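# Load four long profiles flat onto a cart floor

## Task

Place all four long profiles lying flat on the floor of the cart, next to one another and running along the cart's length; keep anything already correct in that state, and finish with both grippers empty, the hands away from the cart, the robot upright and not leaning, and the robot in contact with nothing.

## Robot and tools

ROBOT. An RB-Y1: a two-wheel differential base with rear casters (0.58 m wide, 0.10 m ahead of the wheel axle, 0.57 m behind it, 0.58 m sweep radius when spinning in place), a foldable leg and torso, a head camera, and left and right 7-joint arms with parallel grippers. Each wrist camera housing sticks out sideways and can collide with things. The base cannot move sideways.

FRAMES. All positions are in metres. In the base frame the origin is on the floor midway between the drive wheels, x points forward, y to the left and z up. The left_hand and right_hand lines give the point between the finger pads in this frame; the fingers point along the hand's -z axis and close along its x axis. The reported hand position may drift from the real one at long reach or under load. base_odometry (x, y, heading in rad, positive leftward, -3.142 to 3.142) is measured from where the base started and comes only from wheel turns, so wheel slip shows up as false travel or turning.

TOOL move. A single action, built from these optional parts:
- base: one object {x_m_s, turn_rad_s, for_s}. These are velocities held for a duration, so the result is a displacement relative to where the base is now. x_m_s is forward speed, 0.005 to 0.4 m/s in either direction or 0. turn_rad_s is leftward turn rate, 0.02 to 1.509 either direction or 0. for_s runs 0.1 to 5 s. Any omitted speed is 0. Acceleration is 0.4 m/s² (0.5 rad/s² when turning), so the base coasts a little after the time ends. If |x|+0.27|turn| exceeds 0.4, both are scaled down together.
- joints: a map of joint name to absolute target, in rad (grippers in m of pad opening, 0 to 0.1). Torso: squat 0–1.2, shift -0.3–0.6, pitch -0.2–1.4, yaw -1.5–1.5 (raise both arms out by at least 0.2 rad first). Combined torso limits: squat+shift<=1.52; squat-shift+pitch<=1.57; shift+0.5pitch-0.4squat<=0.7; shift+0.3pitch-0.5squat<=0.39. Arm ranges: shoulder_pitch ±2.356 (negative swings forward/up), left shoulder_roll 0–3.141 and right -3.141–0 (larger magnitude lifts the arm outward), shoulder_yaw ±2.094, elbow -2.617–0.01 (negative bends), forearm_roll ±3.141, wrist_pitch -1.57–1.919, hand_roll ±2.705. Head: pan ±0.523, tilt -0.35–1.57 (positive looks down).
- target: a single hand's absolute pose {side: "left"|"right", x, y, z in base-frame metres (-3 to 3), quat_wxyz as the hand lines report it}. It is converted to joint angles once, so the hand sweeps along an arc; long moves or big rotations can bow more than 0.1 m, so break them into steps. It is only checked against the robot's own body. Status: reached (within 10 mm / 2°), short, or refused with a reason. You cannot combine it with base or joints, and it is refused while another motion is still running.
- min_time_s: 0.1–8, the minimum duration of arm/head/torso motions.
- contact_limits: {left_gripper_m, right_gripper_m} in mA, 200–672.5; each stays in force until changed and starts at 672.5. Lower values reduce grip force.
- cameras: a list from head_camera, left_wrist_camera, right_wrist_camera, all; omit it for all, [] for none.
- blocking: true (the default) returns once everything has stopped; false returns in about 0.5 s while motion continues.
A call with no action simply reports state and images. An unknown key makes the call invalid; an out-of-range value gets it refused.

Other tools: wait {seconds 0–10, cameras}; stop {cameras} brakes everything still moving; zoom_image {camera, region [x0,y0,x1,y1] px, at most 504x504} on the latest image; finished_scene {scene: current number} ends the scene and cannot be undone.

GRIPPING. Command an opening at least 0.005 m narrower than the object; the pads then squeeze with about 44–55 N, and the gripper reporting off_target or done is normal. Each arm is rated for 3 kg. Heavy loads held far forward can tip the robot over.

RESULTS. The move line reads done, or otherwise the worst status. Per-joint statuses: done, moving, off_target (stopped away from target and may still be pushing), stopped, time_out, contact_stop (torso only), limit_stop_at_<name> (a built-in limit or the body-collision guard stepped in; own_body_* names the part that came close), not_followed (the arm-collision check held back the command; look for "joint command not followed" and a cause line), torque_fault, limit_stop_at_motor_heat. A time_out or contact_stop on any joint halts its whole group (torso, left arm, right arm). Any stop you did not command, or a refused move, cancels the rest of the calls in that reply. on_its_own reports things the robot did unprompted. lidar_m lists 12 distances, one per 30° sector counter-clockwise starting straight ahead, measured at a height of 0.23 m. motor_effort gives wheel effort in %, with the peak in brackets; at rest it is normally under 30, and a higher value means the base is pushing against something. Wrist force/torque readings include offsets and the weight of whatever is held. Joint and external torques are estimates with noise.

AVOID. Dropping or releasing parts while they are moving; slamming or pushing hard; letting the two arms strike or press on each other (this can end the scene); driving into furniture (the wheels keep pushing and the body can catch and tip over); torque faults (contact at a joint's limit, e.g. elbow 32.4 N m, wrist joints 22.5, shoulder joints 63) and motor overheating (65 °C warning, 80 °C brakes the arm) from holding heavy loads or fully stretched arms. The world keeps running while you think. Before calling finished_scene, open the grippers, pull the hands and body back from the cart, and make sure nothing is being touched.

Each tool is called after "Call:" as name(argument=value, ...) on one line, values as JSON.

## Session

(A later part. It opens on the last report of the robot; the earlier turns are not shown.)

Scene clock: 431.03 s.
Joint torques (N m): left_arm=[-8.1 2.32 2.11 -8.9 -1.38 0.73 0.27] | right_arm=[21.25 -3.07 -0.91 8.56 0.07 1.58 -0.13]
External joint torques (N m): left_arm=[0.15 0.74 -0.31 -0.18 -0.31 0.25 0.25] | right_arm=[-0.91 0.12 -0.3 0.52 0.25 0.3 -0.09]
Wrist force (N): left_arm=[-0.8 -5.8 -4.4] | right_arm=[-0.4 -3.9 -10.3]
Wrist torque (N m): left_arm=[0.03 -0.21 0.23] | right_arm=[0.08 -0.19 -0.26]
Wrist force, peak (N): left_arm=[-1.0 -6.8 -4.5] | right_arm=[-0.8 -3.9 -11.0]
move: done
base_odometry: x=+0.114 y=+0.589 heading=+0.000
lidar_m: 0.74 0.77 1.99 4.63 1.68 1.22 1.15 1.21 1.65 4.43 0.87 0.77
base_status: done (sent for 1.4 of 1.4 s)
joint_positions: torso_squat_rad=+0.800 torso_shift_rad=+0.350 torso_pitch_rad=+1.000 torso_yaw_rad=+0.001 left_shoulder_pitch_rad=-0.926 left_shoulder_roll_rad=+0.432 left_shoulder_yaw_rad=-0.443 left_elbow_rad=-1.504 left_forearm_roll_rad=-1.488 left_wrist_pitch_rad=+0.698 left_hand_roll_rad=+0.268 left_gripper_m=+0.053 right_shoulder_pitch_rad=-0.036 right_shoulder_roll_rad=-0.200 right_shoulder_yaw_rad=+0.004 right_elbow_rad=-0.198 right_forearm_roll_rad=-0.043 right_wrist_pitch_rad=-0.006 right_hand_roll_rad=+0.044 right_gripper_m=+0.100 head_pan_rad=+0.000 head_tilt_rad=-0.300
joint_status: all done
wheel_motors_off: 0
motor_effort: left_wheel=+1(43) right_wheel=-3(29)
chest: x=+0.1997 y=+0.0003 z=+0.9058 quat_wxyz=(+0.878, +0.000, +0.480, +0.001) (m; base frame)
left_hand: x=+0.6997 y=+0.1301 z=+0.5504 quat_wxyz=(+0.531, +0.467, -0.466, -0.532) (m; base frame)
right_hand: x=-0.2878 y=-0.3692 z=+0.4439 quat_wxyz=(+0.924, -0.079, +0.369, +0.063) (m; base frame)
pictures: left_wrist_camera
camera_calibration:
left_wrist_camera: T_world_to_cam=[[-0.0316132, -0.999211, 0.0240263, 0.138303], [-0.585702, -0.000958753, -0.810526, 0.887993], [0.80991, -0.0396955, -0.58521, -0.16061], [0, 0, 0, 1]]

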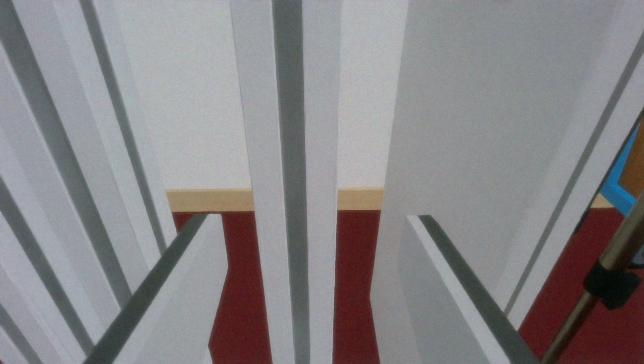

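Call:
move(base={"x_m_s":0.1,"for_s":0.45}, cameras=[])

Call:
move(target={"side":"left","x":0.718,"y":0.132,"z":0.55,"quat_wxyz":[0.530,0.468,-0.468,-0.530]}, cameras=["left_wrist_camera","head_camera"])

Scene clock: 451.33 s.
Joint torques (N m): left_arm=[-8.24 2.09 1.41 -9.22 -1.49 0.58 -0.01] | right_arm=[21.22 -2.77 -0.73 8.39 -0.02 1.21 -0.16]
External joint torques (N m): left_arm=[0.01 0.5 -1.01 -0.5 -0.41 0.11 -0.02] | right_arm=[-0.94 0.42 -0.12 0.36 0.16 -0.08 -0.12]
Wrist force (N): left_arm=[-0.5 -5.9 -4.2] | right_arm=[-0.7 -4.0 -10.6]
Wrist torque (N m): left_arm=[0.05 -0.19 0.23] | right_arm=[0.07 -0.23 -0.27]
Wrist force, peak (N): left_arm=[-0.5 -6.4 -4.7] | right_arm=[-0.5 -4.2 -10.8]
move: done
base_odometry: x=+0.161 y=+0.589 heading=+0.001
lidar_m: 0.70 0.72 1.06 4.80 1.74 1.27 1.20 1.25 1.71 4.61 0.81 0.72
base_status: done (sent for 0.47 of 0.47 s)
joint_positions: torso_squat_rad=+0.800 torso_shift_rad=+0.350 torso_pitch_rad=+1.000 torso_yaw_rad=+0.001 left_shoulder_pitch_rad=-0.926 left_shoulder_roll_rad=+0.432 left_shoulder_yaw_rad=-0.443 left_elbow_rad=-1.504 left_forearm_roll_rad=-1.488 left_wrist_pitch_rad=+0.698 left_hand_roll_rad=+0.268 left_gripper_m=+0.053 right_shoulder_pitch_rad=-0.036 right_shoulder_roll_rad=-0.200 right_shoulder_yaw_rad=+0.004 right_elbow_rad=-0.198 right_forearm_roll_rad=-0.043 right_wrist_pitch_rad=-0.006 right_hand_roll_rad=+0.044 right_gripper_m=+0.100 head_pan_rad=+0.000 head_tilt_rad=-0.300
wheel_motors_off: 0
motor_effort: left_wheel=-1(27) right_wheel=-2(28)
chest: x=+0.1997 y=+0.0003 z=+0.9058 quat_wxyz=(+0.878, +0.000, +0.479, +0.001) (m; base frame)
left_hand: x=+0.6997 y=+0.1301 z=+0.5504 quat_wxyz=(+0.531, +0.467, -0.466, -0.532) (m; base frame)
right_hand: x=-0.2878 y=-0.3692 z=+0.4439 quat_wxyz=(+0.924, -0.079, +0.369, +0.063) (m; base frame)
pictures: none

Scene clock: 451.93 s.
Joint torques (N m): left_arm=[-8.92 2.49 2.98 -8.64 -1.07 0.58 0.23] | right_arm=[20.74 -3.16 -0.12 8.49 -0.08 1.36 -0.31]
External joint torques (N m): left_arm=[0.3 0.56 0.35 -0.01 -0.02 0.06 0.22] | right_arm=[-1.42 0.03 0.49 0.46 0.1 0.07 -0.27]
Wrist force (N): left_arm=[-0.9 -6.1 -4.0] | right_arm=[-0.4 -4.0 -10.5]
Wrist torque (N m): left_arm=[0.08 -0.24 0.21] | right_arm=[0.07 -0.19 -0.28]
Wrist force, peak (N): left_arm=[-0.8 -7.6 -3.7] | right_arm=[0.0 -4.1 -10.9]
move: done
base_odometry: x=+0.161 y=+0.589 heading=+0.001
lidar_m: 0.70 0.72 1.06 4.79 1.74 1.28 1.20 1.25 1.71 4.62 0.81 0.73
joint_positions: torso_squat_rad=+0.800 torso_shift_rad=+0.350 torso_pitch_rad=+1.000 torso_yaw_rad=+0.001 left_shoulder_pitch_rad=-0.982 left_shoulder_roll_rad=+0.435 left_shoulder_yaw_rad=-0.432 left_elbow_rad=-1.440 left_forearm_roll_rad=-1.488 left_wrist_pitch_rad=+0.680 left_hand_roll_rad=+0.296 left_gripper_m=+0.053 right_shoulder_pitch_rad=-0.036 right_shoulder_roll_rad=-0.200 right_shoulder_yaw_rad=+0.004 right_elbow_rad=-0.198 right_forearm_roll_rad=-0.043 right_wrist_pitch_rad=-0.006 right_hand_roll_rad=+0.044 right_gripper_m=+0.100 head_pan_rad=+0.000 head_tilt_rad=-0.300
joint_status: all done
wheel_motors_off: 0
motor_effort: left_wheel=+0(1) right_wheel=-1(3)
chest: x=+0.1997 y=+0.0003 z=+0.9058 quat_wxyz=(+0.878, +0.000, +0.479, +0.001) (m; base frame)
left_hand: x=+0.7180 y=+0.1320 z=+0.5500 quat_wxyz=(+0.530, +0.468, -0.468, -0.530) (m; base frame)
left_hand_status: reached (checked arc, planned for 0.3 s): 0 mm and 0.0 deg off.
right_hand: x=-0.2878 y=-0.3692 z=+0.4440 quat_wxyz=(+0.924, -0.079, +0.369, +0.063) (m; base frame)
pictures: head_camera, left_wrist_camera
camera_calibration:
head_camera: T_world_to_cam=[[-0.0581094, -0.998291, 0.00615666, 0.0218961], [-0.605848, 0.0303628, -0.795001, 1.07822], [0.793456, -0.049927, -0.606577, 0.243513], [0, 0, 0, 1]]
left_wrist_camera: T_world_to_cam=[[-0.0315779, -0.999191, 0.0248855, 0.140215], [-0.581353, -0.00189167, -0.813649, 0.897079], [0.813038, -0.0401606, -0.580824, -0.180155], [0, 0, 0, 1]]

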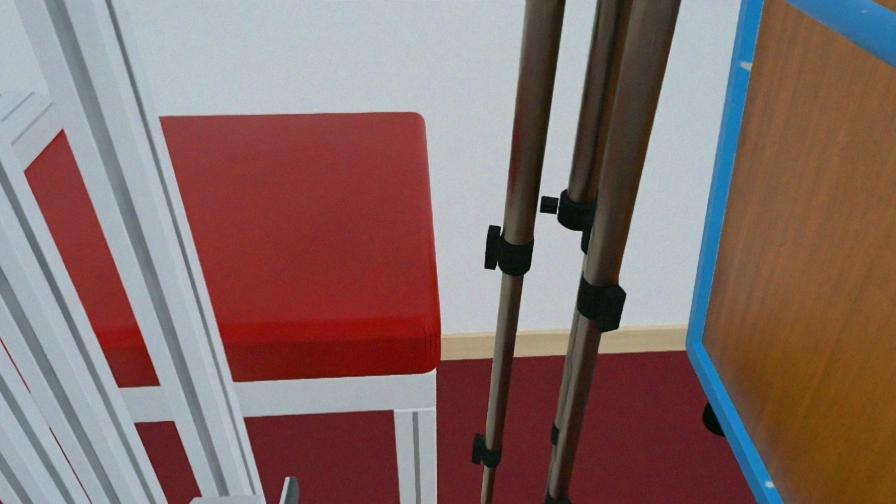

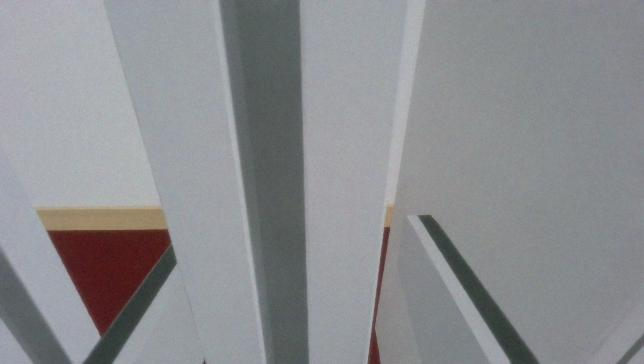

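Call:
move(target={"side":"left","x":0.720,"y":0.137,"z":0.55,"quat_wxyz":[0.530,0.468,-0.468,-0.530]}, cameras=[])

Call:
move(joints={"left_gripper_m":0.015}, cameras=["left_wrist_camera"])

Scene clock: 455.73 s.
Joint torques (N m): left_arm=[-9.14 2.27 2.1 -8.66 -1.31 0.76 0.16] | right_arm=[20.81 -3.01 -0.21 8.24 -0.03 1.36 -0.24]
External joint torques (N m): left_arm=[0.1 0.08 -0.65 -0.06 -0.28 0.22 0.15] | right_arm=[-1.35 0.18 0.4 0.21 0.15 0.07 -0.2]
Wrist force (N): left_arm=[-0.8 -5.9 -4.1] | right_arm=[-0.4 -3.9 -10.7]
Wrist torque (N m): left_arm=[0.05 -0.24 0.21] | right_arm=[0.06 -0.19 -0.29]
Wrist force, peak (N): left_arm=[-1.0 -6.4 -4.6] | right_arm=[-0.3 -4.3 -10.8]
move: done
base_odometry: x=+0.161 y=+0.589 heading=+0.001
lidar_m: 0.70 0.72 1.05 4.80 1.73 1.27 1.20 1.25 1.71 4.60 0.81 0.72
joint_positions: torso_squat_rad=+0.800 torso_shift_rad=+0.350 torso_pitch_rad=+1.000 torso_yaw_rad=+0.001 left_shoulder_pitch_rad=-0.981 left_shoulder_roll_rad=+0.446 left_shoulder_yaw_rad=-0.426 left_elbow_rad=-1.440 left_forearm_roll_rad=-1.485 left_wrist_pitch_rad=+0.673 left_hand_roll_rad=+0.303 left_gripper_m=+0.053 right_shoulder_pitch_rad=-0.036 right_shoulder_roll_rad=-0.200 right_shoulder_yaw_rad=+0.004 right_elbow_rad=-0.198 right_forearm_roll_rad=-0.043 right_wrist_pitch_rad=-0.006 right_hand_roll_rad=+0.044 right_gripper_m=+0.100 head_pan_rad=+0.000 head_tilt_rad=-0.300
joint_status: all done
wheel_motors_off: 0
motor_effort: left_wheel=+0(1) right_wheel=-2(4)
chest: x=+0.1997 y=+0.0003 z=+0.9058 quat_wxyz=(+0.878, +0.000, +0.479, +0.001) (m; base frame)
left_hand: x=+0.7200 y=+0.1369 z=+0.5500 quat_wxyz=(+0.530, +0.468, -0.468, -0.530) (m; base frame)
left_hand_status: reached (checked arc, planned for 0.1 s): 0 mm and 0.0 deg off.
right_hand: x=-0.2878 y=-0.3692 z=+0.4440 quat_wxyz=(+0.924, -0.079, +0.369, +0.063) (m; base frame)
pictures: none

Scene clock: 456.67 s.
Joint torques (N m): left_arm=[-8.61 2.2 2.08 -8.34 -1.36 0.93 -0.03] | right_arm=[20.32 -3.12 0.06 8.56 0.03 1.5 -0.44]
External joint torques (N m): left_arm=[0.62 0.01 -0.67 0.27 -0.33 0.39 -0.05] | right_arm=[-1.84 0.07 0.67 0.53 0.2 0.21 -0.4]
Wrist force (N): left_arm=[0.5 -6.1 -4.4] | right_arm=[-0.6 -4.2 -10.3]
Wrist torque (N m): left_arm=[0.06 -0.30 1.02] | right_arm=[0.10 -0.20 -0.27]
Wrist force, peak (N): left_arm=[0.6 -7.5 -3.9] | right_arm=[-0.4 -4.2 -10.7]
move: off_target
base_odometry: x=+0.161 y=+0.589 heading=+0.001
lidar_m: 0.70 0.71 1.06 4.80 1.73 1.27 1.20 1.25 1.72 4.60 0.82 0.73
joint_positions: torso_squat_rad=+0.800 torso_shift_rad=+0.350 torso_pitch_rad=+1.000 torso_yaw_rad=+0.001 left_shoulder_pitch_rad=-0.981 left_shoulder_roll_rad=+0.446 left_shoulder_yaw_rad=-0.426 left_elbow_rad=-1.440 left_forearm_roll_rad=-1.485 left_wrist_pitch_rad=+0.673 left_hand_roll_rad=+0.303 left_gripper_m=+0.031 right_shoulder_pitch_rad=-0.036 right_shoulder_roll_rad=-0.200 right_shoulder_yaw_rad=+0.004 right_elbow_rad=-0.198 right_forearm_roll_rad=-0.043 right_wrist_pitch_rad=-0.006 right_hand_roll_rad=+0.044 right_gripper_m=+0.100 head_pan_rad=+0.000 head_tilt_rad=-0.300
joint_status: left_gripper_m off_target (ended at +0.031, target +0.015)
wheel_motors_off: 0
motor_effort: left_wheel=+0(1) right_wheel=-2(5)
chest: x=+0.1997 y=+0.0003 z=+0.9058 quat_wxyz=(+0.878, +0.000, +0.479, +0.001) (m; base frame)
left_hand: x=+0.7199 y=+0.1369 z=+0.5500 quat_wxyz=(+0.530, +0.468, -0.468, -0.530) (m; base frame)
right_hand: x=-0.2878 y=-0.3692 z=+0.4440 quat_wxyz=(+0.924, -0.079, +0.369, +0.063) (m; base frame)
pictures: left_wrist_camera
camera_calibration:
left_wrist_camera: T_world_to_cam=[[-0.0315196, -0.999188, 0.025104, 0.145049], [-0.581238, -0.0021092, -0.813731, 0.898256], [0.813123, -0.0402399, -0.580699, -0.181686], [0, 0, 0, 1]]

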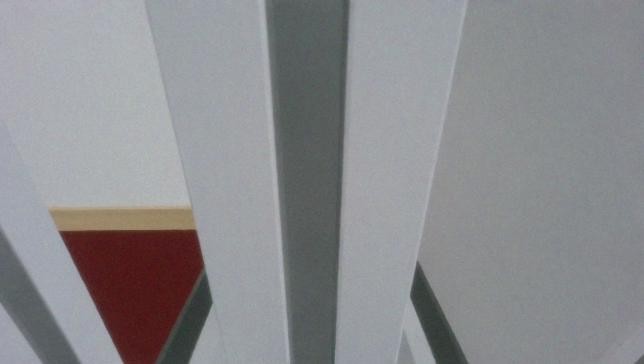

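Call:
move(target={"side":"left","x":0.715,"y":0.137,"z":0.585,"quat_wxyz":[0.530,0.468,-0.468,-0.530]}, min_time_s=1.5, cameras=[])

Call:
move(base={"x_m_s":-0.2,"for_s":1.65}, cameras=["head_camera","left_wrist_camera"])

Scene clock: 461.37 s.
Joint torques (N m): left_arm=[-11.59 3.57 5.04 -13.31 -2.1 0.34 -0.06] | right_arm=[20.74 -3.14 -0.39 8.17 0.1 1.3 -0.2]
External joint torques (N m): left_arm=[-2.97 1.47 2.27 -4.23 -1.05 0.18 -0.07] | right_arm=[-1.43 0.05 0.22 0.14 0.28 0.01 -0.16]
Wrist force (N): left_arm=[-0.8 -14.7 -5.5] | right_arm=[-0.3 -3.9 -10.7]
Wrist torque (N m): left_arm=[0.02 -0.25 0.23] | right_arm=[0.07 -0.18 -0.27]
Wrist force, peak (N): left_arm=[-1.1 -16.1 -5.5] | right_arm=[-0.5 -4.2 -10.7]
move: done
base_odometry: x=+0.161 y=+0.589 heading=+0.001
lidar_m: 0.69 0.72 1.07 4.79 1.73 1.27 1.20 1.25 1.71 4.60 0.81 0.72
joint_positions: torso_squat_rad=+0.800 torso_shift_rad=+0.350 torso_pitch_rad=+1.000 torso_yaw_rad=+0.001 left_shoulder_pitch_rad=-0.923 left_shoulder_roll_rad=+0.455 left_shoulder_yaw_rad=-0.389 left_elbow_rad=-1.628 left_forearm_roll_rad=-1.338 left_wrist_pitch_rad=+0.662 left_hand_roll_rad=+0.093 left_gripper_m=+0.031 right_shoulder_pitch_rad=-0.036 right_shoulder_roll_rad=-0.200 right_shoulder_yaw_rad=+0.004 right_elbow_rad=-0.198 right_forearm_roll_rad=-0.043 right_wrist_pitch_rad=-0.006 right_hand_roll_rad=+0.044 right_gripper_m=+0.100 head_pan_rad=+0.000 head_tilt_rad=-0.300
joint_status: all done
wheel_motors_off: 0
motor_effort: left_wheel=+1(1) right_wheel=-2(4)
chest: x=+0.1997 y=+0.0003 z=+0.9057 quat_wxyz=(+0.878, +0.000, +0.480, +0.001) (m; base frame)
left_hand: x=+0.7145 y=+0.1367 z=+0.5840 quat_wxyz=(+0.529, +0.468, -0.470, -0.529) (m; base frame)
left_hand_status: reached (checked arc, planned for 1.5 s): 1 mm and 0.3 deg off.
right_hand: x=-0.2878 y=-0.3692 z=+0.4440 quat_wxyz=(+0.924, -0.079, +0.370, +0.063) (m; base frame)
pictures: none

Scene clock: 464.03 s.
Joint torques (N m): left_arm=[-13.25 3.23 4.49 -12.9 -2.55 0.36 -0.16] | right_arm=[20.19 -3.11 -0.12 8.49 -0.06 1.26 -0.34]
External joint torques (N m): left_arm=[-4.63 1.13 1.71 -3.82 -1.49 0.2 -0.17] | right_arm=[-1.97 0.08 0.5 0.46 0.12 -0.03 -0.31]
Wrist force (N): left_arm=[-0.9 -14.5 -5.6] | right_arm=[-0.5 -4.0 -10.4]
Wrist torque (N m): left_arm=[0.25 -0.23 0.24] | right_arm=[0.07 -0.20 -0.28]
Wrist force, peak (N): left_arm=[-0.8 -15.7 -6.2] | right_arm=[-0.7 -4.0 -11.0]
move: done
base_odometry: x=-0.173 y=+0.589 heading=+0.002
lidar_m: 0.69 1.08 2.39 3.44 1.25 0.92 0.87 0.90 1.24 3.37 1.28 1.02
base_status: done (sent for 1.67 of 1.67 s)
joint_positions: torso_squat_rad=+0.800 torso_shift_rad=+0.350 torso_pitch_rad=+1.000 torso_yaw_rad=+0.001 left_shoulder_pitch_rad=-0.923 left_shoulder_roll_rad=+0.455 left_shoulder_yaw_rad=-0.389 left_elbow_rad=-1.628 left_forearm_roll_rad=-1.338 left_wrist_pitch_rad=+0.662 left_hand_roll_rad=+0.093 left_gripper_m=+0.031 right_shoulder_pitch_rad=-0.036 right_shoulder_roll_rad=-0.200 right_shoulder_yaw_rad=+0.004 right_elbow_rad=-0.198 right_forearm_roll_rad=-0.043 right_wrist_pitch_rad=-0.006 right_hand_roll_rad=+0.044 right_gripper_m=+0.100 head_pan_rad=+0.000 head_tilt_rad=-0.300
wheel_motors_off: 0
motor_effort: left_wheel=+12(31) right_wheel=-11(29)
chest: x=+0.1998 y=+0.0003 z=+0.9057 quat_wxyz=(+0.877, +0.000, +0.480, +0.001) (m; base frame)
left_hand: x=+0.7144 y=+0.1368 z=+0.5838 quat_wxyz=(+0.529, +0.468, -0.470, -0.529) (m; base frame)
right_hand: x=-0.2879 y=-0.3692 z=+0.4441 quat_wxyz=(+0.924, -0.079, +0.370, +0.063) (m; base frame)
pictures: head_camera, left_wrist_camera
camera_calibration:
head_camera: T_world_to_cam=[[-0.0581119, -0.998291, 0.00619576, 0.0218733], [-0.606088, 0.0303483, -0.794819, 1.07809], [0.793272, -0.0499436, -0.606815, 0.243634], [0, 0, 0, 1]]
left_wrist_camera: T_world_to_cam=[[-0.0334019, -0.999111, 0.0257327, 0.144887], [-0.57791, -0.00169868, -0.816099, 0.921458], [0.815417, -0.0421304, -0.577339, -0.160925], [0, 0, 0, 1]]

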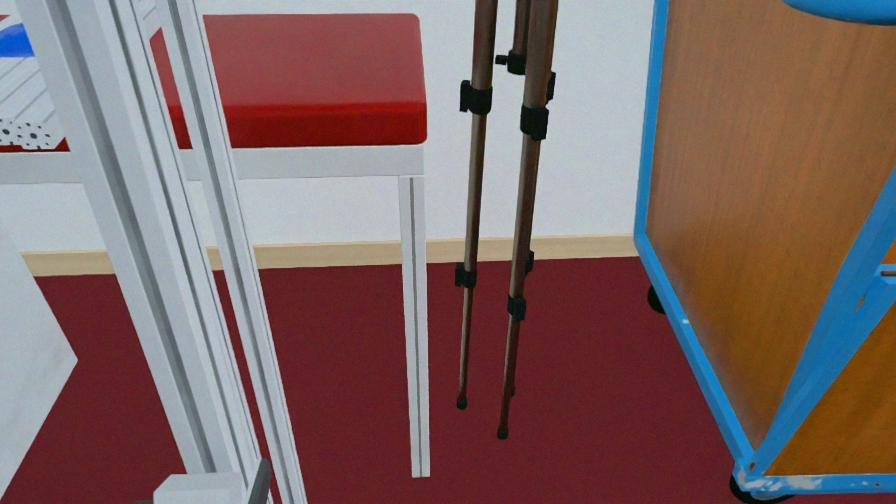

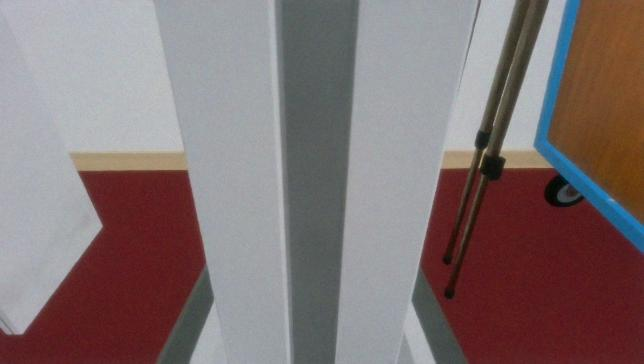

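Call:
move(target={"side":"left","x":0.68,"y":0.137,"z":0.78,"quat_wxyz":[0.530,0.468,-0.468,-0.530]}, min_time_s=2, cameras=[])

Call:
move(base={"turn_rad_s":0.5,"for_s":3.14}, cameras=["head_camera"])

Call:
move(base={"x_m_s":-0.3,"for_s":4.03}, cameras=[])

Call:
move(base={"turn_rad_s":-0.5,"for_s":3.14}, cameras=["head_camera"])

Scene clock: 471.07 s.
Joint torques (N m): left_arm=[-12.62 3.74 4.54 -12.13 -2.53 -2.96 -0.02] | right_arm=[21.07 -2.87 -0.69 8.23 0.03 1.45 -0.3]
External joint torques (N m): left_arm=[-4.77 1.46 1.48 -3.73 -1.43 -1.65 -0.03] | right_arm=[-1.1 0.32 -0.08 0.2 0.21 0.16 -0.27]
Wrist force (N): left_arm=[-0.9 -15.0 -5.6] | right_arm=[-0.2 -3.9 -10.5]
Wrist torque (N m): left_arm=[0.22 -0.19 0.27] | right_arm=[0.07 -0.17 -0.28]
Wrist force, peak (N): left_arm=[-1.2 -16.1 -5.0] | right_arm=[-0.3 -4.3 -10.8]
move: done
base_odometry: x=-0.173 y=+0.589 heading=+0.002
lidar_m: 0.64 1.06 2.40 3.46 1.27 0.92 0.87 0.91 1.25 3.36 1.27 1.00
joint_positions: torso_squat_rad=+0.800 torso_shift_rad=+0.350 torso_pitch_rad=+1.000 torso_yaw_rad=+0.001 left_shoulder_pitch_rad=-0.933 left_shoulder_roll_rad=+0.523 left_shoulder_yaw_rad=-0.325 left_elbow_rad=-2.419 left_forearm_roll_rad=-0.647 left_wrist_pitch_rad=+1.095 left_hand_roll_rad=-0.783 left_gripper_m=+0.031 right_shoulder_pitch_rad=-0.036 right_shoulder_roll_rad=-0.200 right_shoulder_yaw_rad=+0.004 right_elbow_rad=-0.198 right_forearm_roll_rad=-0.043 right_wrist_pitch_rad=-0.006 right_hand_roll_rad=+0.044 right_gripper_m=+0.100 head_pan_rad=+0.000 head_tilt_rad=-0.300
joint_status: all done
wheel_motors_off: 0
motor_effort: left_wheel=+12(13) right_wheel=-13(16)
chest: x=+0.1998 y=+0.0003 z=+0.9057 quat_wxyz=(+0.877, +0.000, +0.480, +0.001) (m; base frame)
left_hand: x=+0.6793 y=+0.1363 z=+0.7786 quat_wxyz=(+0.529, +0.468, -0.469, -0.530) (m; base frame)
left_hand_status: reached (checked arc, planned for 2.0 s): 2 mm and 0.2 deg off.
right_hand: x=-0.2879 y=-0.3692 z=+0.4441 quat_wxyz=(+0.924, -0.079, +0.370, +0.063) (m; base frame)
pictures: none

Scene clock: 475.50 s.
Joint torques (N m): left_arm=[-12.21 3.67 4.51 -11.92 -2.56 -2.85 -0.02] | right_arm=[20.75 -2.91 0.29 8.16 -0.18 1.43 -0.43]
External joint torques (N m): left_arm=[-4.36 1.39 1.45 -3.52 -1.46 -1.54 -0.04] | right_arm=[-1.42 0.28 0.9 0.13 -0.01 0.14 -0.39]
Wrist force (N): left_arm=[-0.9 -15.6 -5.5] | right_arm=[-0.4 -3.8 -10.7]
Wrist torque (N m): left_arm=[0.14 -0.17 0.28] | right_arm=[0.06 -0.21 -0.28]
Wrist force, peak (N): left_arm=[-1.0 -15.6 -5.9] | right_arm=[-0.3 -4.3 -10.9]
move: done
base_odometry: x=-0.173 y=+0.589 heading=+1.568
lidar_m: 0.64 1.24 0.92 0.88 0.92 1.24 3.41 1.27 1.02 1.04 1.07 2.40
base_status: done (sent for 3.13 of 3.13 s)
joint_positions: torso_squat_rad=+0.800 torso_shift_rad=+0.350 torso_pitch_rad=+1.000 torso_yaw_rad=+0.001 left_shoulder_pitch_rad=-0.933 left_shoulder_roll_rad=+0.523 left_shoulder_yaw_rad=-0.324 left_elbow_rad=-2.419 left_forearm_roll_rad=-0.647 left_wrist_pitch_rad=+1.095 left_hand_roll_rad=-0.783 left_gripper_m=+0.031 right_shoulder_pitch_rad=-0.036 right_shoulder_roll_rad=-0.200 right_shoulder_yaw_rad=+0.004 right_elbow_rad=-0.198 right_forearm_roll_rad=-0.043 right_wrist_pitch_rad=-0.006 right_hand_roll_rad=+0.044 right_gripper_m=+0.100 head_pan_rad=+0.000 head_tilt_rad=-0.300
wheel_motors_off: 0
motor_effort: left_wheel=-1(27) right_wheel=+5(36)
chest: x=+0.1998 y=+0.0003 z=+0.9057 quat_wxyz=(+0.877, +0.000, +0.480, +0.001) (m; base frame)
left_hand: x=+0.6793 y=+0.1364 z=+0.7786 quat_wxyz=(+0.529, +0.468, -0.469, -0.530) (m; base frame)
right_hand: x=-0.2879 y=-0.3692 z=+0.4441 quat_wxyz=(+0.924, -0.079, +0.370, +0.063) (m; base frame)
pictures: head_camera
camera_calibration:
head_camera: T_world_to_cam=[[-0.0580845, -0.998292, 0.00621916, 0.0218577], [-0.606088, 0.030313, -0.79482, 1.07809], [0.793274, -0.0499361, -0.606814, 0.243633], [0, 0, 0, 1]]

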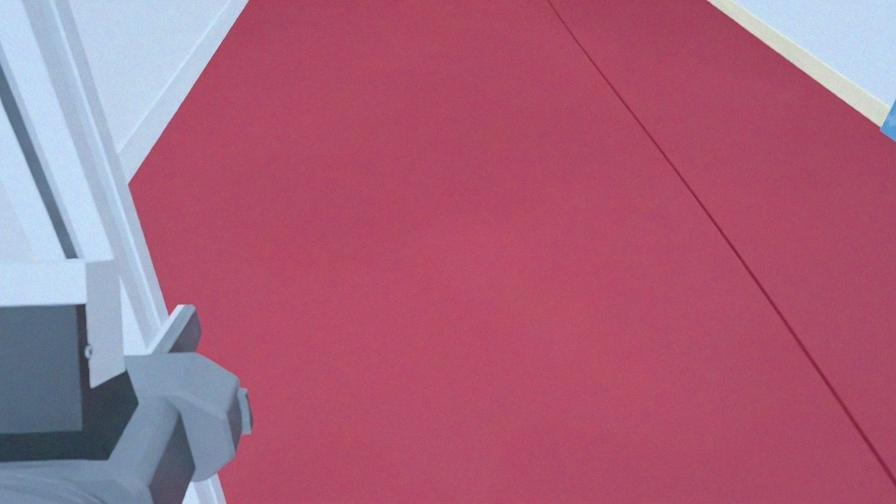

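Scene clock: 480.63 s.
Joint torques (N m): left_arm=[-11.6 3.85 4.2 -11.71 -2.65 -2.66 -0.05] | right_arm=[20.34 -3.14 -0.07 8.18 0.13 1.39 -0.35]
External joint torques (N m): left_arm=[-3.75 1.56 1.14 -3.32 -1.55 -1.34 -0.06] | right_arm=[-1.83 0.05 0.54 0.15 0.31 0.1 -0.32]
Wrist force (N): left_arm=[-0.8 -14.8 -5.5] | right_arm=[-0.4 -4.1 -10.6]
Wrist torque (N m): left_arm=[0.32 -0.18 0.28] | right_arm=[0.10 -0.19 -0.26]
Wrist force, peak (N): left_arm=[-0.9 -15.9 -6.4] | right_arm=[-0.6 -3.9 -11.1]
move: done
base_odometry: x=-0.176 y=-0.621 heading=+1.568
lidar_m: 0.64 1.24 0.90 0.88 0.92 1.25 3.42 2.40 0.92 0.88 0.93 1.61
base_status: done (sent for 4.03 of 4.03 s)
joint_positions: torso_squat_rad=+0.800 torso_shift_rad=+0.350 torso_pitch_rad=+1.000 torso_yaw_rad=+0.001 left_shoulder_pitch_rad=-0.933 left_shoulder_roll_rad=+0.523 left_shoulder_yaw_rad=-0.324 left_elbow_rad=-2.419 left_forearm_roll_rad=-0.647 left_wrist_pitch_rad=+1.095 left_hand_roll_rad=-0.783 left_gripper_m=+0.031 right_shoulder_pitch_rad=-0.036 right_shoulder_roll_rad=-0.200 right_shoulder_yaw_rad=+0.004 right_elbow_rad=-0.198 right_forearm_roll_rad=-0.043 right_wrist_pitch_rad=-0.006 right_hand_roll_rad=+0.044 right_gripper_m=+0.100 head_pan_rad=+0.000 head_tilt_rad=-0.300
wheel_motors_off: 0
motor_effort: left_wheel=+4(38) right_wheel=+3(26)
chest: x=+0.1997 y=+0.0003 z=+0.9057 quat_wxyz=(+0.877, +0.000, +0.480, +0.001) (m; base frame)
left_hand: x=+0.6793 y=+0.1364 z=+0.7787 quat_wxyz=(+0.529, +0.468, -0.469, -0.530) (m; base frame)
right_hand: x=-0.2879 y=-0.3692 z=+0.4441 quat_wxyz=(+0.924, -0.079, +0.370, +0.063) (m; base frame)
pictures: none

Scene clock: 485.10 s.
Joint torques (N m): left_arm=[-12.54 3.34 4.85 -11.81 -2.49 -2.87 0.11] | right_arm=[20.16 -2.55 -0.12 8.08 -0.12 1.32 -0.34]
External joint torques (N m): left_arm=[-4.7 1.05 1.79 -3.41 -1.39 -1.56 0.1] | right_arm=[-2.01 0.64 0.49 0.05 0.06 0.03 -0.3]
Wrist force (N): left_arm=[-0.9 -14.9 -5.4] | right_arm=[-0.4 -4.0 -10.7]
Wrist torque (N m): left_arm=[0.09 -0.20 0.25] | right_arm=[0.08 -0.20 -0.27]
Wrist force, peak (N): left_arm=[-0.3 -15.6 -6.0] | right_arm=[-0.4 -4.1 -10.9]
move: done
base_odometry: x=-0.176 y=-0.621 heading=+0.002
lidar_m: 0.65 0.94 1.61 3.43 1.26 0.91 0.86 0.90 1.23 3.37 2.41 0.92
base_status: done (sent for 3.13 of 3.13 s)
joint_positions: torso_squat_rad=+0.800 torso_shift_rad=+0.350 torso_pitch_rad=+1.000 torso_yaw_rad=+0.001 left_shoulder_pitch_rad=-0.933 left_shoulder_roll_rad=+0.523 left_shoulder_yaw_rad=-0.324 left_elbow_rad=-2.419 left_forearm_roll_rad=-0.647 left_wrist_pitch_rad=+1.095 left_hand_roll_rad=-0.783 left_gripper_m=+0.031 right_shoulder_pitch_rad=-0.036 right_shoulder_roll_rad=-0.200 right_shoulder_yaw_rad=+0.004 right_elbow_rad=-0.198 right_forearm_roll_rad=-0.043 right_wrist_pitch_rad=-0.006 right_hand_roll_rad=+0.044 right_gripper_m=+0.100 head_pan_rad=+0.000 head_tilt_rad=-0.300
wheel_motors_off: 0
motor_effort: left_wheel=+10(34) right_wheel=-1(29)
chest: x=+0.1997 y=+0.0003 z=+0.9057 quat_wxyz=(+0.877, +0.000, +0.480, +0.001) (m; base frame)
left_hand: x=+0.6793 y=+0.1364 z=+0.7787 quat_wxyz=(+0.529, +0.468, -0.469, -0.530) (m; base frame)
right_hand: x=-0.2879 y=-0.3692 z=+0.4441 quat_wxyz=(+0.924, -0.079, +0.370, +0.063) (m; base frame)
pictures: head_camera
camera_calibration:
head_camera: T_world_to_cam=[[-0.0581175, -0.99829, 0.00620311, 0.0218695], [-0.606076, 0.0303451, -0.794827, 1.07809], [0.79328, -0.0499529, -0.606804, 0.243636], [0, 0, 0, 1]]

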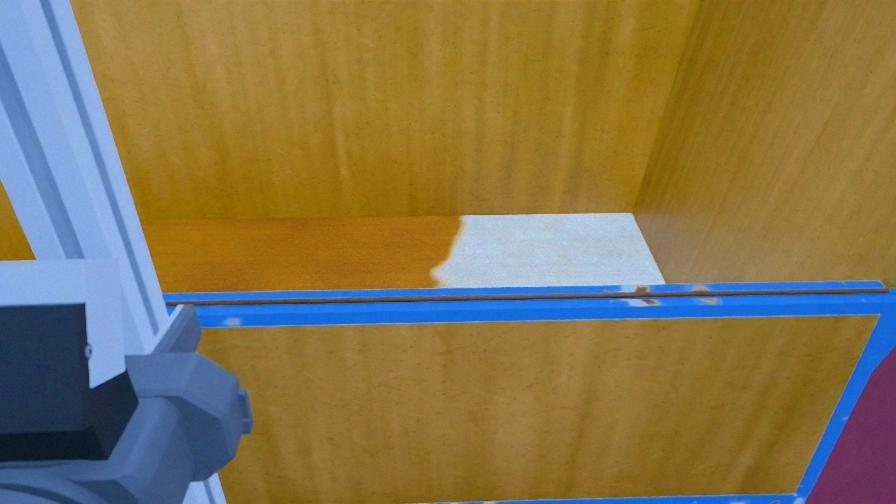

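Call:
move(target={"side":"left","x":0.68,"y":0.12,"z":0.82,"quat_wxyz":[0.68,0.26,-0.62,-0.29]}, min_time_s=2.5, cameras=[])

Call:
move(target={"side":"left","x":0.68,"y":0.11,"z":0.85,"quat_wxyz":[0.81,0,-0.585,0]}, min_time_s=2.5, cameras=["head_camera"])

Call:
move(target={"side":"left","x":0.72,"y":0.106,"z":0.78,"quat_wxyz":[0.94,0,-0.342,0]}, min_time_s=2.5, cameras=["head_camera"])

Scene clock: 493.33 s.
Joint torques (N m): left_arm=[-13.32 -1.92 1.35 -11.69 -1.24 -4.03 0.31] | right_arm=[20.55 -2.6 0.07 8.27 0.2 1.36 -0.32]
External joint torques (N m): left_arm=[-4.98 -1.34 1.02 -3.7 -0.65 -2.32 0.33] | right_arm=[-1.62 0.59 0.68 0.23 0.38 0.07 -0.28]
Wrist force (N): left_arm=[-11.2 -11.6 -4.6] | right_arm=[-0.4 -4.1 -10.7]
Wrist torque (N m): left_arm=[0.11 -0.41 0.34] | right_arm=[0.09 -0.19 -0.27]
Wrist force, peak (N): left_arm=[-11.2 -11.6 -5.3] | right_arm=[-0.4 -4.2 -10.9]
move: done
base_odometry: x=-0.176 y=-0.621 heading=+0.002
lidar_m: 0.89 0.93 1.61 3.42 1.25 0.92 0.86 0.90 1.23 3.36 2.40 0.92
joint_positions: torso_squat_rad=+0.800 torso_shift_rad=+0.350 torso_pitch_rad=+1.000 torso_yaw_rad=+0.001 left_shoulder_pitch_rad=-0.976 left_shoulder_roll_rad=+0.205 left_shoulder_yaw_rad=-0.221 left_elbow_rad=-2.470 left_forearm_roll_rad=-0.582 left_wrist_pitch_rad=+1.049 left_hand_roll_rad=-0.397 left_gripper_m=+0.031 right_shoulder_pitch_rad=-0.036 right_shoulder_roll_rad=-0.200 right_shoulder_yaw_rad=+0.004 right_elbow_rad=-0.198 right_forearm_roll_rad=-0.043 right_wrist_pitch_rad=-0.006 right_hand_roll_rad=+0.044 right_gripper_m=+0.100 head_pan_rad=+0.000 head_tilt_rad=-0.300
joint_status: all done
wheel_motors_off: 0
motor_effort: left_wheel=+10(10) right_wheel=-1(3)
chest: x=+0.1997 y=+0.0003 z=+0.9057 quat_wxyz=(+0.877, +0.000, +0.480, +0.001) (m; base frame)
left_hand: x=+0.6799 y=+0.1200 z=+0.8190 quat_wxyz=(+0.681, +0.260, -0.619, -0.291) (m; base frame)
left_hand_status: reached (checked arc, planned for 2.5 s): 1 mm and 0.2 deg off.
right_hand: x=-0.2879 y=-0.3692 z=+0.4441 quat_wxyz=(+0.924, -0.079, +0.370, +0.063) (m; base frame)
pictures: none

Scene clock: 496.17 s.
Joint torques (N m): left_arm=[-15.79 -3.18 -1.41 -8.63 0.11 -3.47 0.35] | right_arm=[21.21 -2.84 0.07 8.36 -0.23 1.39 -0.1]
External joint torques (N m): left_arm=[-4.75 -1.37 -0.09 -3.11 0.23 -1.68 0.4] | right_arm=[-0.96 0.35 0.69 0.33 -0.05 0.1 -0.06]
Wrist force (N): left_arm=[-15.2 -0.1 -8.2] | right_arm=[-0.4 -4.0 -10.8]
Wrist torque (N m): left_arm=[-0.32 -0.50 0.32] | right_arm=[0.08 -0.19 -0.27]
Wrist force, peak (N): left_arm=[-15.6 0.0 -8.4] | right_arm=[-0.3 -4.1 -10.9]
move: done
base_odometry: x=-0.176 y=-0.621 heading=+0.002
lidar_m: 0.88 0.93 1.61 3.42 1.26 0.92 0.86 0.90 1.24 3.37 2.40 0.92
joint_positions: torso_squat_rad=+0.800 torso_shift_rad=+0.350 torso_pitch_rad=+1.000 torso_yaw_rad=+0.001 left_shoulder_pitch_rad=-1.287 left_shoulder_roll_rad=+0.000 left_shoulder_yaw_rad=-0.122 left_elbow_rad=-2.512 left_forearm_roll_rad=-0.515 left_wrist_pitch_rad=+1.518 left_hand_roll_rad=+0.069 left_gripper_m=+0.031 right_shoulder_pitch_rad=-0.036 right_shoulder_roll_rad=-0.200 right_shoulder_yaw_rad=+0.004 right_elbow_rad=-0.198 right_forearm_roll_rad=-0.043 right_wrist_pitch_rad=-0.006 right_hand_roll_rad=+0.044 right_gripper_m=+0.100 head_pan_rad=+0.000 head_tilt_rad=-0.300
joint_status: all done
wheel_motors_off: 0
motor_effort: left_wheel=+10(10) right_wheel=-2(4)
chest: x=+0.1997 y=+0.0003 z=+0.9057 quat_wxyz=(+0.877, +0.000, +0.480, +0.001) (m; base frame)
left_hand: x=+0.6796 y=+0.1099 z=+0.8492 quat_wxyz=(+0.810, +0.000, -0.587, -0.001) (m; base frame)
left_hand_status: reached (checked arc, planned for 2.5 s): 1 mm and 0.3 deg off.
right_hand: x=-0.2879 y=-0.3692 z=+0.4441 quat_wxyz=(+0.924, -0.079, +0.370, +0.063) (m; base frame)
pictures: head_camera
camera_calibration:
head_camera: T_world_to_cam=[[-0.0581177, -0.99829, 0.00620335, 0.0218693], [-0.606076, 0.030345, -0.794827, 1.07809], [0.79328, -0.0499532, -0.606804, 0.243636], [0, 0, 0, 1]]

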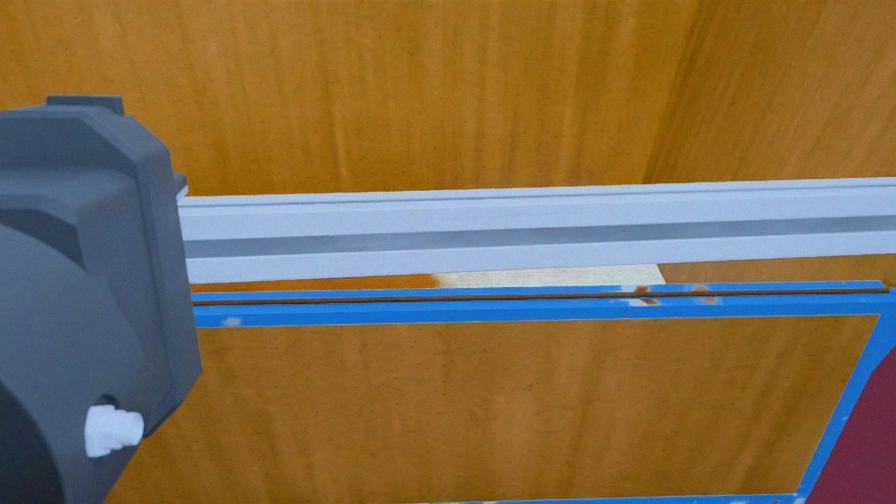

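Scene clock: 499.00 s.
Joint torques (N m): left_arm=[-21.75 -0.64 -1.89 -7.66 0.14 -2.57 -0.05] | right_arm=[20.72 -3.07 -0.42 8.28 -0.07 1.46 -0.35]
External joint torques (N m): left_arm=[-5.57 -0.95 0.35 -1.81 0.14 -1.27 -0.01] | right_arm=[-1.45 0.12 0.19 0.24 0.11 0.17 -0.32]
Wrist force (N): left_arm=[-11.2 -0.3 -14.6] | right_arm=[-0.4 -4.0 -10.6]
Wrist torque (N m): left_arm=[-0.23 -0.48 0.31] | right_arm=[0.08 -0.19 -0.28]
Wrist force, peak (N): left_arm=[-11.8 -0.2 -14.6] | right_arm=[-0.4 -4.0 -10.9]
move: done
base_odometry: x=-0.176 y=-0.621 heading=+0.002
lidar_m: 0.89 0.93 1.61 3.43 1.26 0.92 0.86 0.91 1.23 3.36 2.41 0.92
joint_positions: torso_squat_rad=+0.800 torso_shift_rad=+0.350 torso_pitch_rad=+1.000 torso_yaw_rad=+0.001 left_shoulder_pitch_rad=-1.646 left_shoulder_roll_rad=+0.000 left_shoulder_yaw_rad=+0.157 left_elbow_rad=-2.087 left_forearm_roll_rad=-0.410 left_wrist_pitch_rad=+1.919 left_hand_roll_rad=+0.003 left_gripper_m=+0.031 right_shoulder_pitch_rad=-0.036 right_shoulder_roll_rad=-0.200 right_shoulder_yaw_rad=+0.004 right_elbow_rad=-0.198 right_forearm_roll_rad=-0.043 right_wrist_pitch_rad=-0.006 right_hand_roll_rad=+0.044 right_gripper_m=+0.100 head_pan_rad=+0.000 head_tilt_rad=-0.300
joint_status: all done
wheel_motors_off: 0
motor_effort: left_wheel=+10(10) right_wheel=-1(4)
chest: x=+0.1997 y=+0.0003 z=+0.9057 quat_wxyz=(+0.877, +0.000, +0.480, +0.001) (m; base frame)
left_hand: x=+0.7201 y=+0.1062 z=+0.7788 quat_wxyz=(+0.935, +0.001, -0.354, +0.000) (m; base frame)
left_hand_status: reached (checked arc, as near as the solve gets, planned for 2.5 s): 1 mm and 1.4 deg off.
right_hand: x=-0.2879 y=-0.3692 z=+0.4441 quat_wxyz=(+0.924, -0.079, +0.370, +0.063) (m; base frame)
pictures: head_camera
camera_calibration:
head_camera: T_world_to_cam=[[-0.0581177, -0.99829, 0.00620342, 0.0218692], [-0.606076, 0.030345, -0.794827, 1.07809], [0.79328, -0.0499533, -0.606804, 0.243636], [0, 0, 0, 1]]

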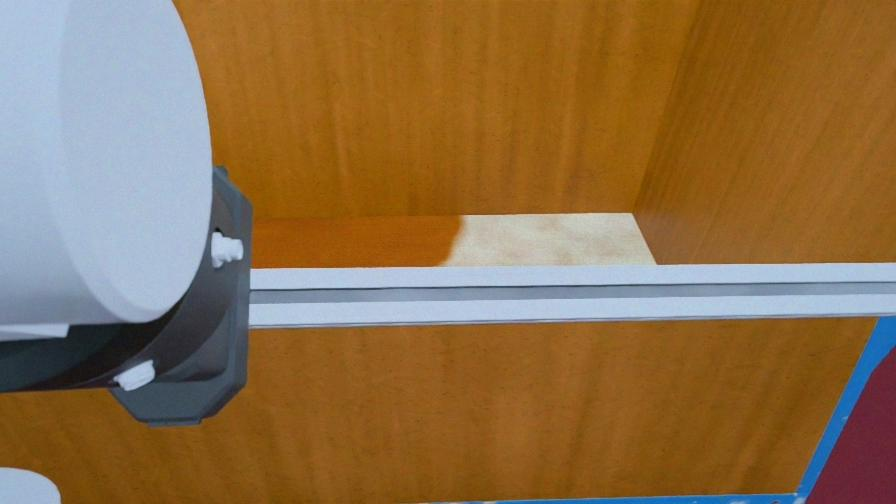

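Call:
move(joints={"head_pan_rad":-0.45,"head_tilt_rad":0.0}, cameras=["head_camera"])

Call:
move(joints={"head_pan_rad":0.5,"head_tilt_rad":0.0}, cameras=["head_camera"])

Scene clock: 503.70 s.
Joint torques (N m): left_arm=[-21.41 -0.67 -2.53 -8.09 0.13 -2.45 0.1] | right_arm=[20.91 -3.12 -0.19 8.44 0.02 1.3 -0.47]
External joint torques (N m): left_arm=[-5.23 -0.98 -0.29 -2.24 0.13 -1.15 0.14] | right_arm=[-1.26 0.06 0.42 0.41 0.2 0.01 -0.43]
Wrist force (N): left_arm=[-11.4 -0.6 -14.7] | right_arm=[-0.3 -4.0 -10.5]
Wrist torque (N m): left_arm=[-0.17 -0.48 0.27] | right_arm=[0.08 -0.19 -0.26]
Wrist force, peak (N): left_arm=[-11.8 -0.5 -14.7] | right_arm=[-0.3 -4.2 -10.9]
move: done
base_odometry: x=-0.176 y=-0.621 heading=+0.002
lidar_m: 0.89 0.93 1.61 3.42 1.26 0.92 0.87 0.90 1.23 3.36 2.41 0.92
joint_positions: torso_squat_rad=+0.800 torso_shift_rad=+0.350 torso_pitch_rad=+1.000 torso_yaw_rad=+0.001 left_shoulder_pitch_rad=-1.646 left_shoulder_roll_rad=+0.000 left_shoulder_yaw_rad=+0.157 left_elbow_rad=-2.087 left_forearm_roll_rad=-0.410 left_wrist_pitch_rad=+1.919 left_hand_roll_rad=+0.003 left_gripper_m=+0.031 right_shoulder_pitch_rad=-0.036 right_shoulder_roll_rad=-0.200 right_shoulder_yaw_rad=+0.004 right_elbow_rad=-0.198 right_forearm_roll_rad=-0.043 right_wrist_pitch_rad=-0.006 right_hand_roll_rad=+0.044 right_gripper_m=+0.100 head_pan_rad=-0.450 head_tilt_rad=+0.000
joint_status: all done
wheel_motors_off: 0
motor_effort: left_wheel=+10(10) right_wheel=-2(4)
chest: x=+0.1997 y=+0.0003 z=+0.9057 quat_wxyz=(+0.877, +0.000, +0.480, +0.001) (m; base frame)
left_hand: x=+0.7201 y=+0.1062 z=+0.7788 quat_wxyz=(+0.935, +0.001, -0.354, +0.000) (m; base frame)
right_hand: x=-0.2879 y=-0.3692 z=+0.4441 quat_wxyz=(+0.924, -0.079, +0.370, +0.063) (m; base frame)
pictures: head_camera
camera_calibration:
head_camera: T_world_to_cam=[[-0.285392, -0.877807, 0.384715, -0.268503], [-0.809265, 0.00566196, -0.587416, 0.948907], [0.51346, -0.47898, -0.711995, 0.454857], [0, 0, 0, 1]]

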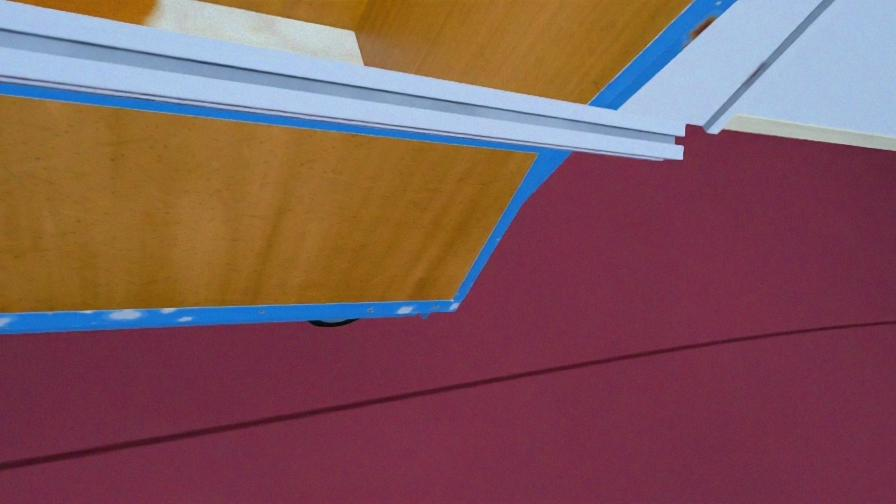

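Scene clock: 505.00 s.
Joint torques (N m): left_arm=[-21.92 -0.47 -2.61 -8.01 0.33 -2.74 -0.36] | right_arm=[20.43 -2.74 0.04 8.43 0.12 1.21 -0.32]
External joint torques (N m): left_arm=[-5.74 -0.79 -0.37 -2.16 0.33 -1.44 -0.32] | right_arm=[-1.74 0.44 0.66 0.4 0.3 -0.08 -0.28]
Wrist force (N): left_arm=[-11.4 0.2 -14.1] | right_arm=[-0.5 -4.0 -10.5]
Wrist torque (N m): left_arm=[-0.24 -0.51 0.27] | right_arm=[0.08 -0.20 -0.27]
Wrist force, peak (N): left_arm=[-11.5 -0.4 -14.9] | right_arm=[-0.3 -4.1 -10.8]
move: done
base_odometry: x=-0.176 y=-0.621 heading=+0.002
lidar_m: 0.88 0.93 1.62 3.41 1.26 0.92 0.86 0.90 1.23 3.37 2.41 0.93
joint_positions: torso_squat_rad=+0.800 torso_shift_rad=+0.350 torso_pitch_rad=+1.000 torso_yaw_rad=+0.001 left_shoulder_pitch_rad=-1.646 left_shoulder_roll_rad=+0.000 left_shoulder_yaw_rad=+0.157 left_elbow_rad=-2.087 left_forearm_roll_rad=-0.410 left_wrist_pitch_rad=+1.919 left_hand_roll_rad=+0.003 left_gripper_m=+0.031 right_shoulder_pitch_rad=-0.036 right_shoulder_roll_rad=-0.200 right_shoulder_yaw_rad=+0.004 right_elbow_rad=-0.198 right_forearm_roll_rad=-0.043 right_wrist_pitch_rad=-0.006 right_hand_roll_rad=+0.044 right_gripper_m=+0.100 head_pan_rad=+0.500 head_tilt_rad=+0.000
joint_status: all done
wheel_motors_off: 0
motor_effort: left_wheel=+10(11) right_wheel=+0(4)
chest: x=+0.1997 y=+0.0003 z=+0.9057 quat_wxyz=(+0.877, +0.000, +0.480, +0.001) (m; base frame)
left_hand: x=+0.7201 y=+0.1062 z=+0.7788 quat_wxyz=(+0.935, +0.001, -0.354, +0.000) (m; base frame)
right_hand: x=-0.2879 y=-0.3692 z=+0.4441 quat_wxyz=(+0.924, -0.079, +0.370, +0.063) (m; base frame)
pictures: head_camera
camera_calibration:
head_camera: T_world_to_cam=[[0.207995, -0.899416, -0.384433, 0.309447], [-0.825092, 0.0497486, -0.562803, 0.930407], [0.525319, 0.434253, -0.731754, 0.469597], [0, 0, 0, 1]]

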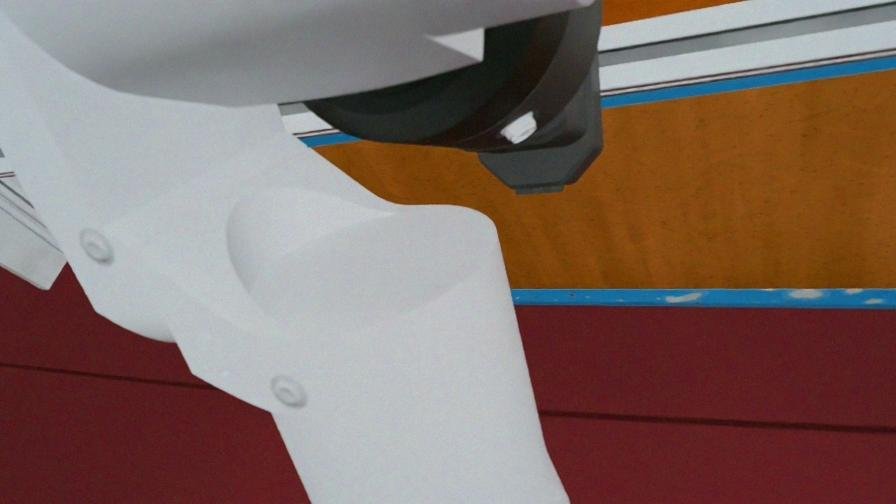

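Call:
move(base={"x_m_s":0.15,"for_s":0.8}, joints={"head_pan_rad":-0.4,"head_tilt_rad":-0.1}, cameras=["head_camera"])

Call:
move(joints={"head_pan_rad":0.52,"head_tilt_rad":-0.2}, cameras=["head_camera"])

Scene clock: 516.30 s.
Joint torques (N m): left_arm=[-20.27 0.01 -3.32 -8.34 0.03 -2.51 -0.46] | right_arm=[21.06 -2.62 -0.13 8.67 0.15 1.16 -0.11]
External joint torques (N m): left_arm=[-4.09 -0.31 -1.08 -2.49 0.03 -1.21 -0.42] | right_arm=[-1.12 0.56 0.48 0.64 0.33 -0.13 -0.08]
Wrist force (N): left_arm=[-11.7 -0.3 -14.7] | right_arm=[-0.4 -4.0 -10.7]
Wrist torque (N m): left_arm=[-0.21 -0.50 0.25] | right_arm=[0.08 -0.20 -0.28]
Wrist force, peak (N): left_arm=[-12.6 -0.6 -14.7] | right_arm=[-0.7 -4.2 -11.0]
move: done
base_odometry: x=-0.056 y=-0.621 heading=+0.002
lidar_m: 0.76 0.81 1.51 3.92 1.44 1.03 0.99 1.02 1.40 3.86 2.24 0.79
base_status: done (sent for 0.8 of 0.8 s)
joint_positions: torso_squat_rad=+0.800 torso_shift_rad=+0.350 torso_pitch_rad=+1.001 torso_yaw_rad=+0.001 left_shoulder_pitch_rad=-1.646 left_shoulder_roll_rad=+0.000 left_shoulder_yaw_rad=+0.157 left_elbow_rad=-2.087 left_forearm_roll_rad=-0.410 left_wrist_pitch_rad=+1.919 left_hand_roll_rad=+0.003 left_gripper_m=+0.031 right_shoulder_pitch_rad=-0.036 right_shoulder_roll_rad=-0.200 right_shoulder_yaw_rad=+0.004 right_elbow_rad=-0.198 right_forearm_roll_rad=-0.043 right_wrist_pitch_rad=-0.006 right_hand_roll_rad=+0.044 right_gripper_m=+0.100 head_pan_rad=-0.400 head_tilt_rad=-0.100
joint_status: all done
wheel_motors_off: 0
motor_effort: left_wheel=-1(41) right_wheel=-2(27)
chest: x=+0.1999 y=+0.0003 z=+0.9056 quat_wxyz=(+0.877, +0.000, +0.480, +0.001) (m; base frame)
left_hand: x=+0.7202 y=+0.1061 z=+0.7787 quat_wxyz=(+0.935, +0.001, -0.354, +0.000) (m; base frame)
right_hand: x=-0.2878 y=-0.3692 z=+0.4440 quat_wxyz=(+0.924, -0.079, +0.370, +0.063) (m; base frame)
pictures: head_camera
camera_calibration:
head_camera: T_world_to_cam=[[-0.263543, -0.901977, 0.342027, -0.23424], [-0.751859, -0.0300729, -0.658638, 0.998023], [0.604362, -0.430735, -0.670234, 0.378574], [0, 0, 0, 1]]

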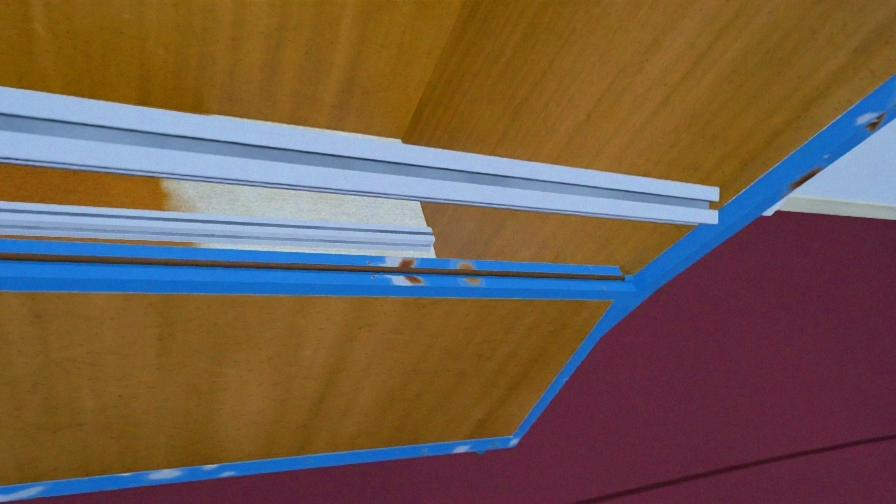

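Scene clock: 517.57 s.
Joint torques (N m): left_arm=[-21.19 0.11 -2.77 -8.3 0.06 -2.82 -0.16] | right_arm=[21.43 -2.42 -0.07 8.45 -0.03 1.41 -0.18]
External joint torques (N m): left_arm=[-5.01 -0.21 -0.52 -2.45 0.06 -1.52 -0.13] | right_arm=[-0.74 0.76 0.54 0.42 0.15 0.12 -0.15]
Wrist force (N): left_arm=[-11.4 -0.1 -14.3] | right_arm=[-0.5 -3.9 -11.0]
Wrist torque (N m): left_arm=[-0.23 -0.48 0.29] | right_arm=[0.06 -0.21 -0.27]
Wrist force, peak (N): left_arm=[-11.6 -0.2 -15.0] | right_arm=[-0.2 -4.1 -11.0]
move: done
base_odometry: x=-0.056 y=-0.621 heading=+0.002
lidar_m: 0.76 0.81 1.51 3.94 1.42 1.04 0.99 1.02 1.40 3.86 2.24 0.79
joint_positions: torso_squat_rad=+0.800 torso_shift_rad=+0.350 torso_pitch_rad=+1.001 torso_yaw_rad=+0.001 left_shoulder_pitch_rad=-1.646 left_shoulder_roll_rad=+0.000 left_shoulder_yaw_rad=+0.157 left_elbow_rad=-2.087 left_forearm_roll_rad=-0.410 left_wrist_pitch_rad=+1.919 left_hand_roll_rad=+0.003 left_gripper_m=+0.031 right_shoulder_pitch_rad=-0.036 right_shoulder_roll_rad=-0.200 right_shoulder_yaw_rad=+0.004 right_elbow_rad=-0.198 right_forearm_roll_rad=-0.043 right_wrist_pitch_rad=-0.006 right_hand_roll_rad=+0.044 right_gripper_m=+0.100 head_pan_rad=+0.520 head_tilt_rad=-0.200
joint_status: all done
wheel_motors_off: 0
motor_effort: left_wheel=-1(1) right_wheel=-2(3)
chest: x=+0.1999 y=+0.0003 z=+0.9056 quat_wxyz=(+0.877, +0.000, +0.480, +0.001) (m; base frame)
left_hand: x=+0.7202 y=+0.1061 z=+0.7787 quat_wxyz=(+0.935, +0.001, -0.354, +0.000) (m; base frame)
right_hand: x=-0.2878 y=-0.3692 z=+0.4440 quat_wxyz=(+0.924, -0.079, +0.370, +0.063) (m; base frame)
pictures: head_camera
camera_calibration:
head_camera: T_world_to_cam=[[0.213382, -0.886753, -0.410045, 0.332812], [-0.708518, 0.148519, -0.689887, 1.01256], [0.672659, 0.437734, -0.596589, 0.278933], [0, 0, 0, 1]]

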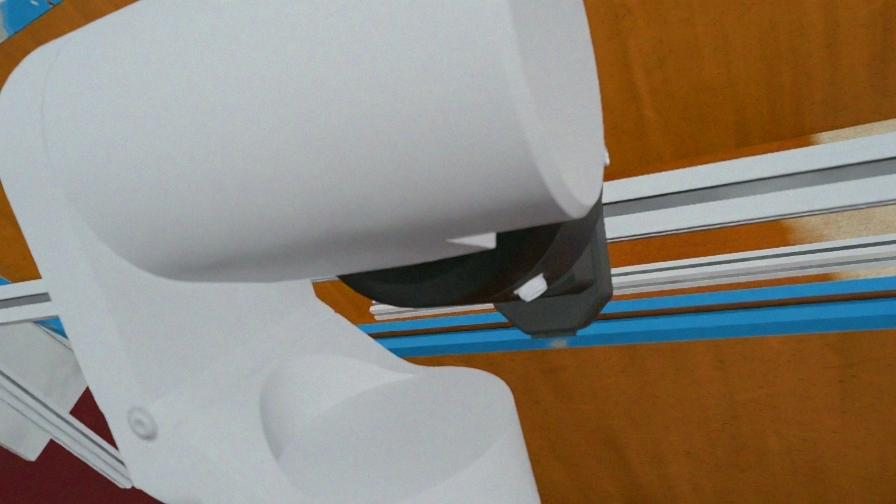

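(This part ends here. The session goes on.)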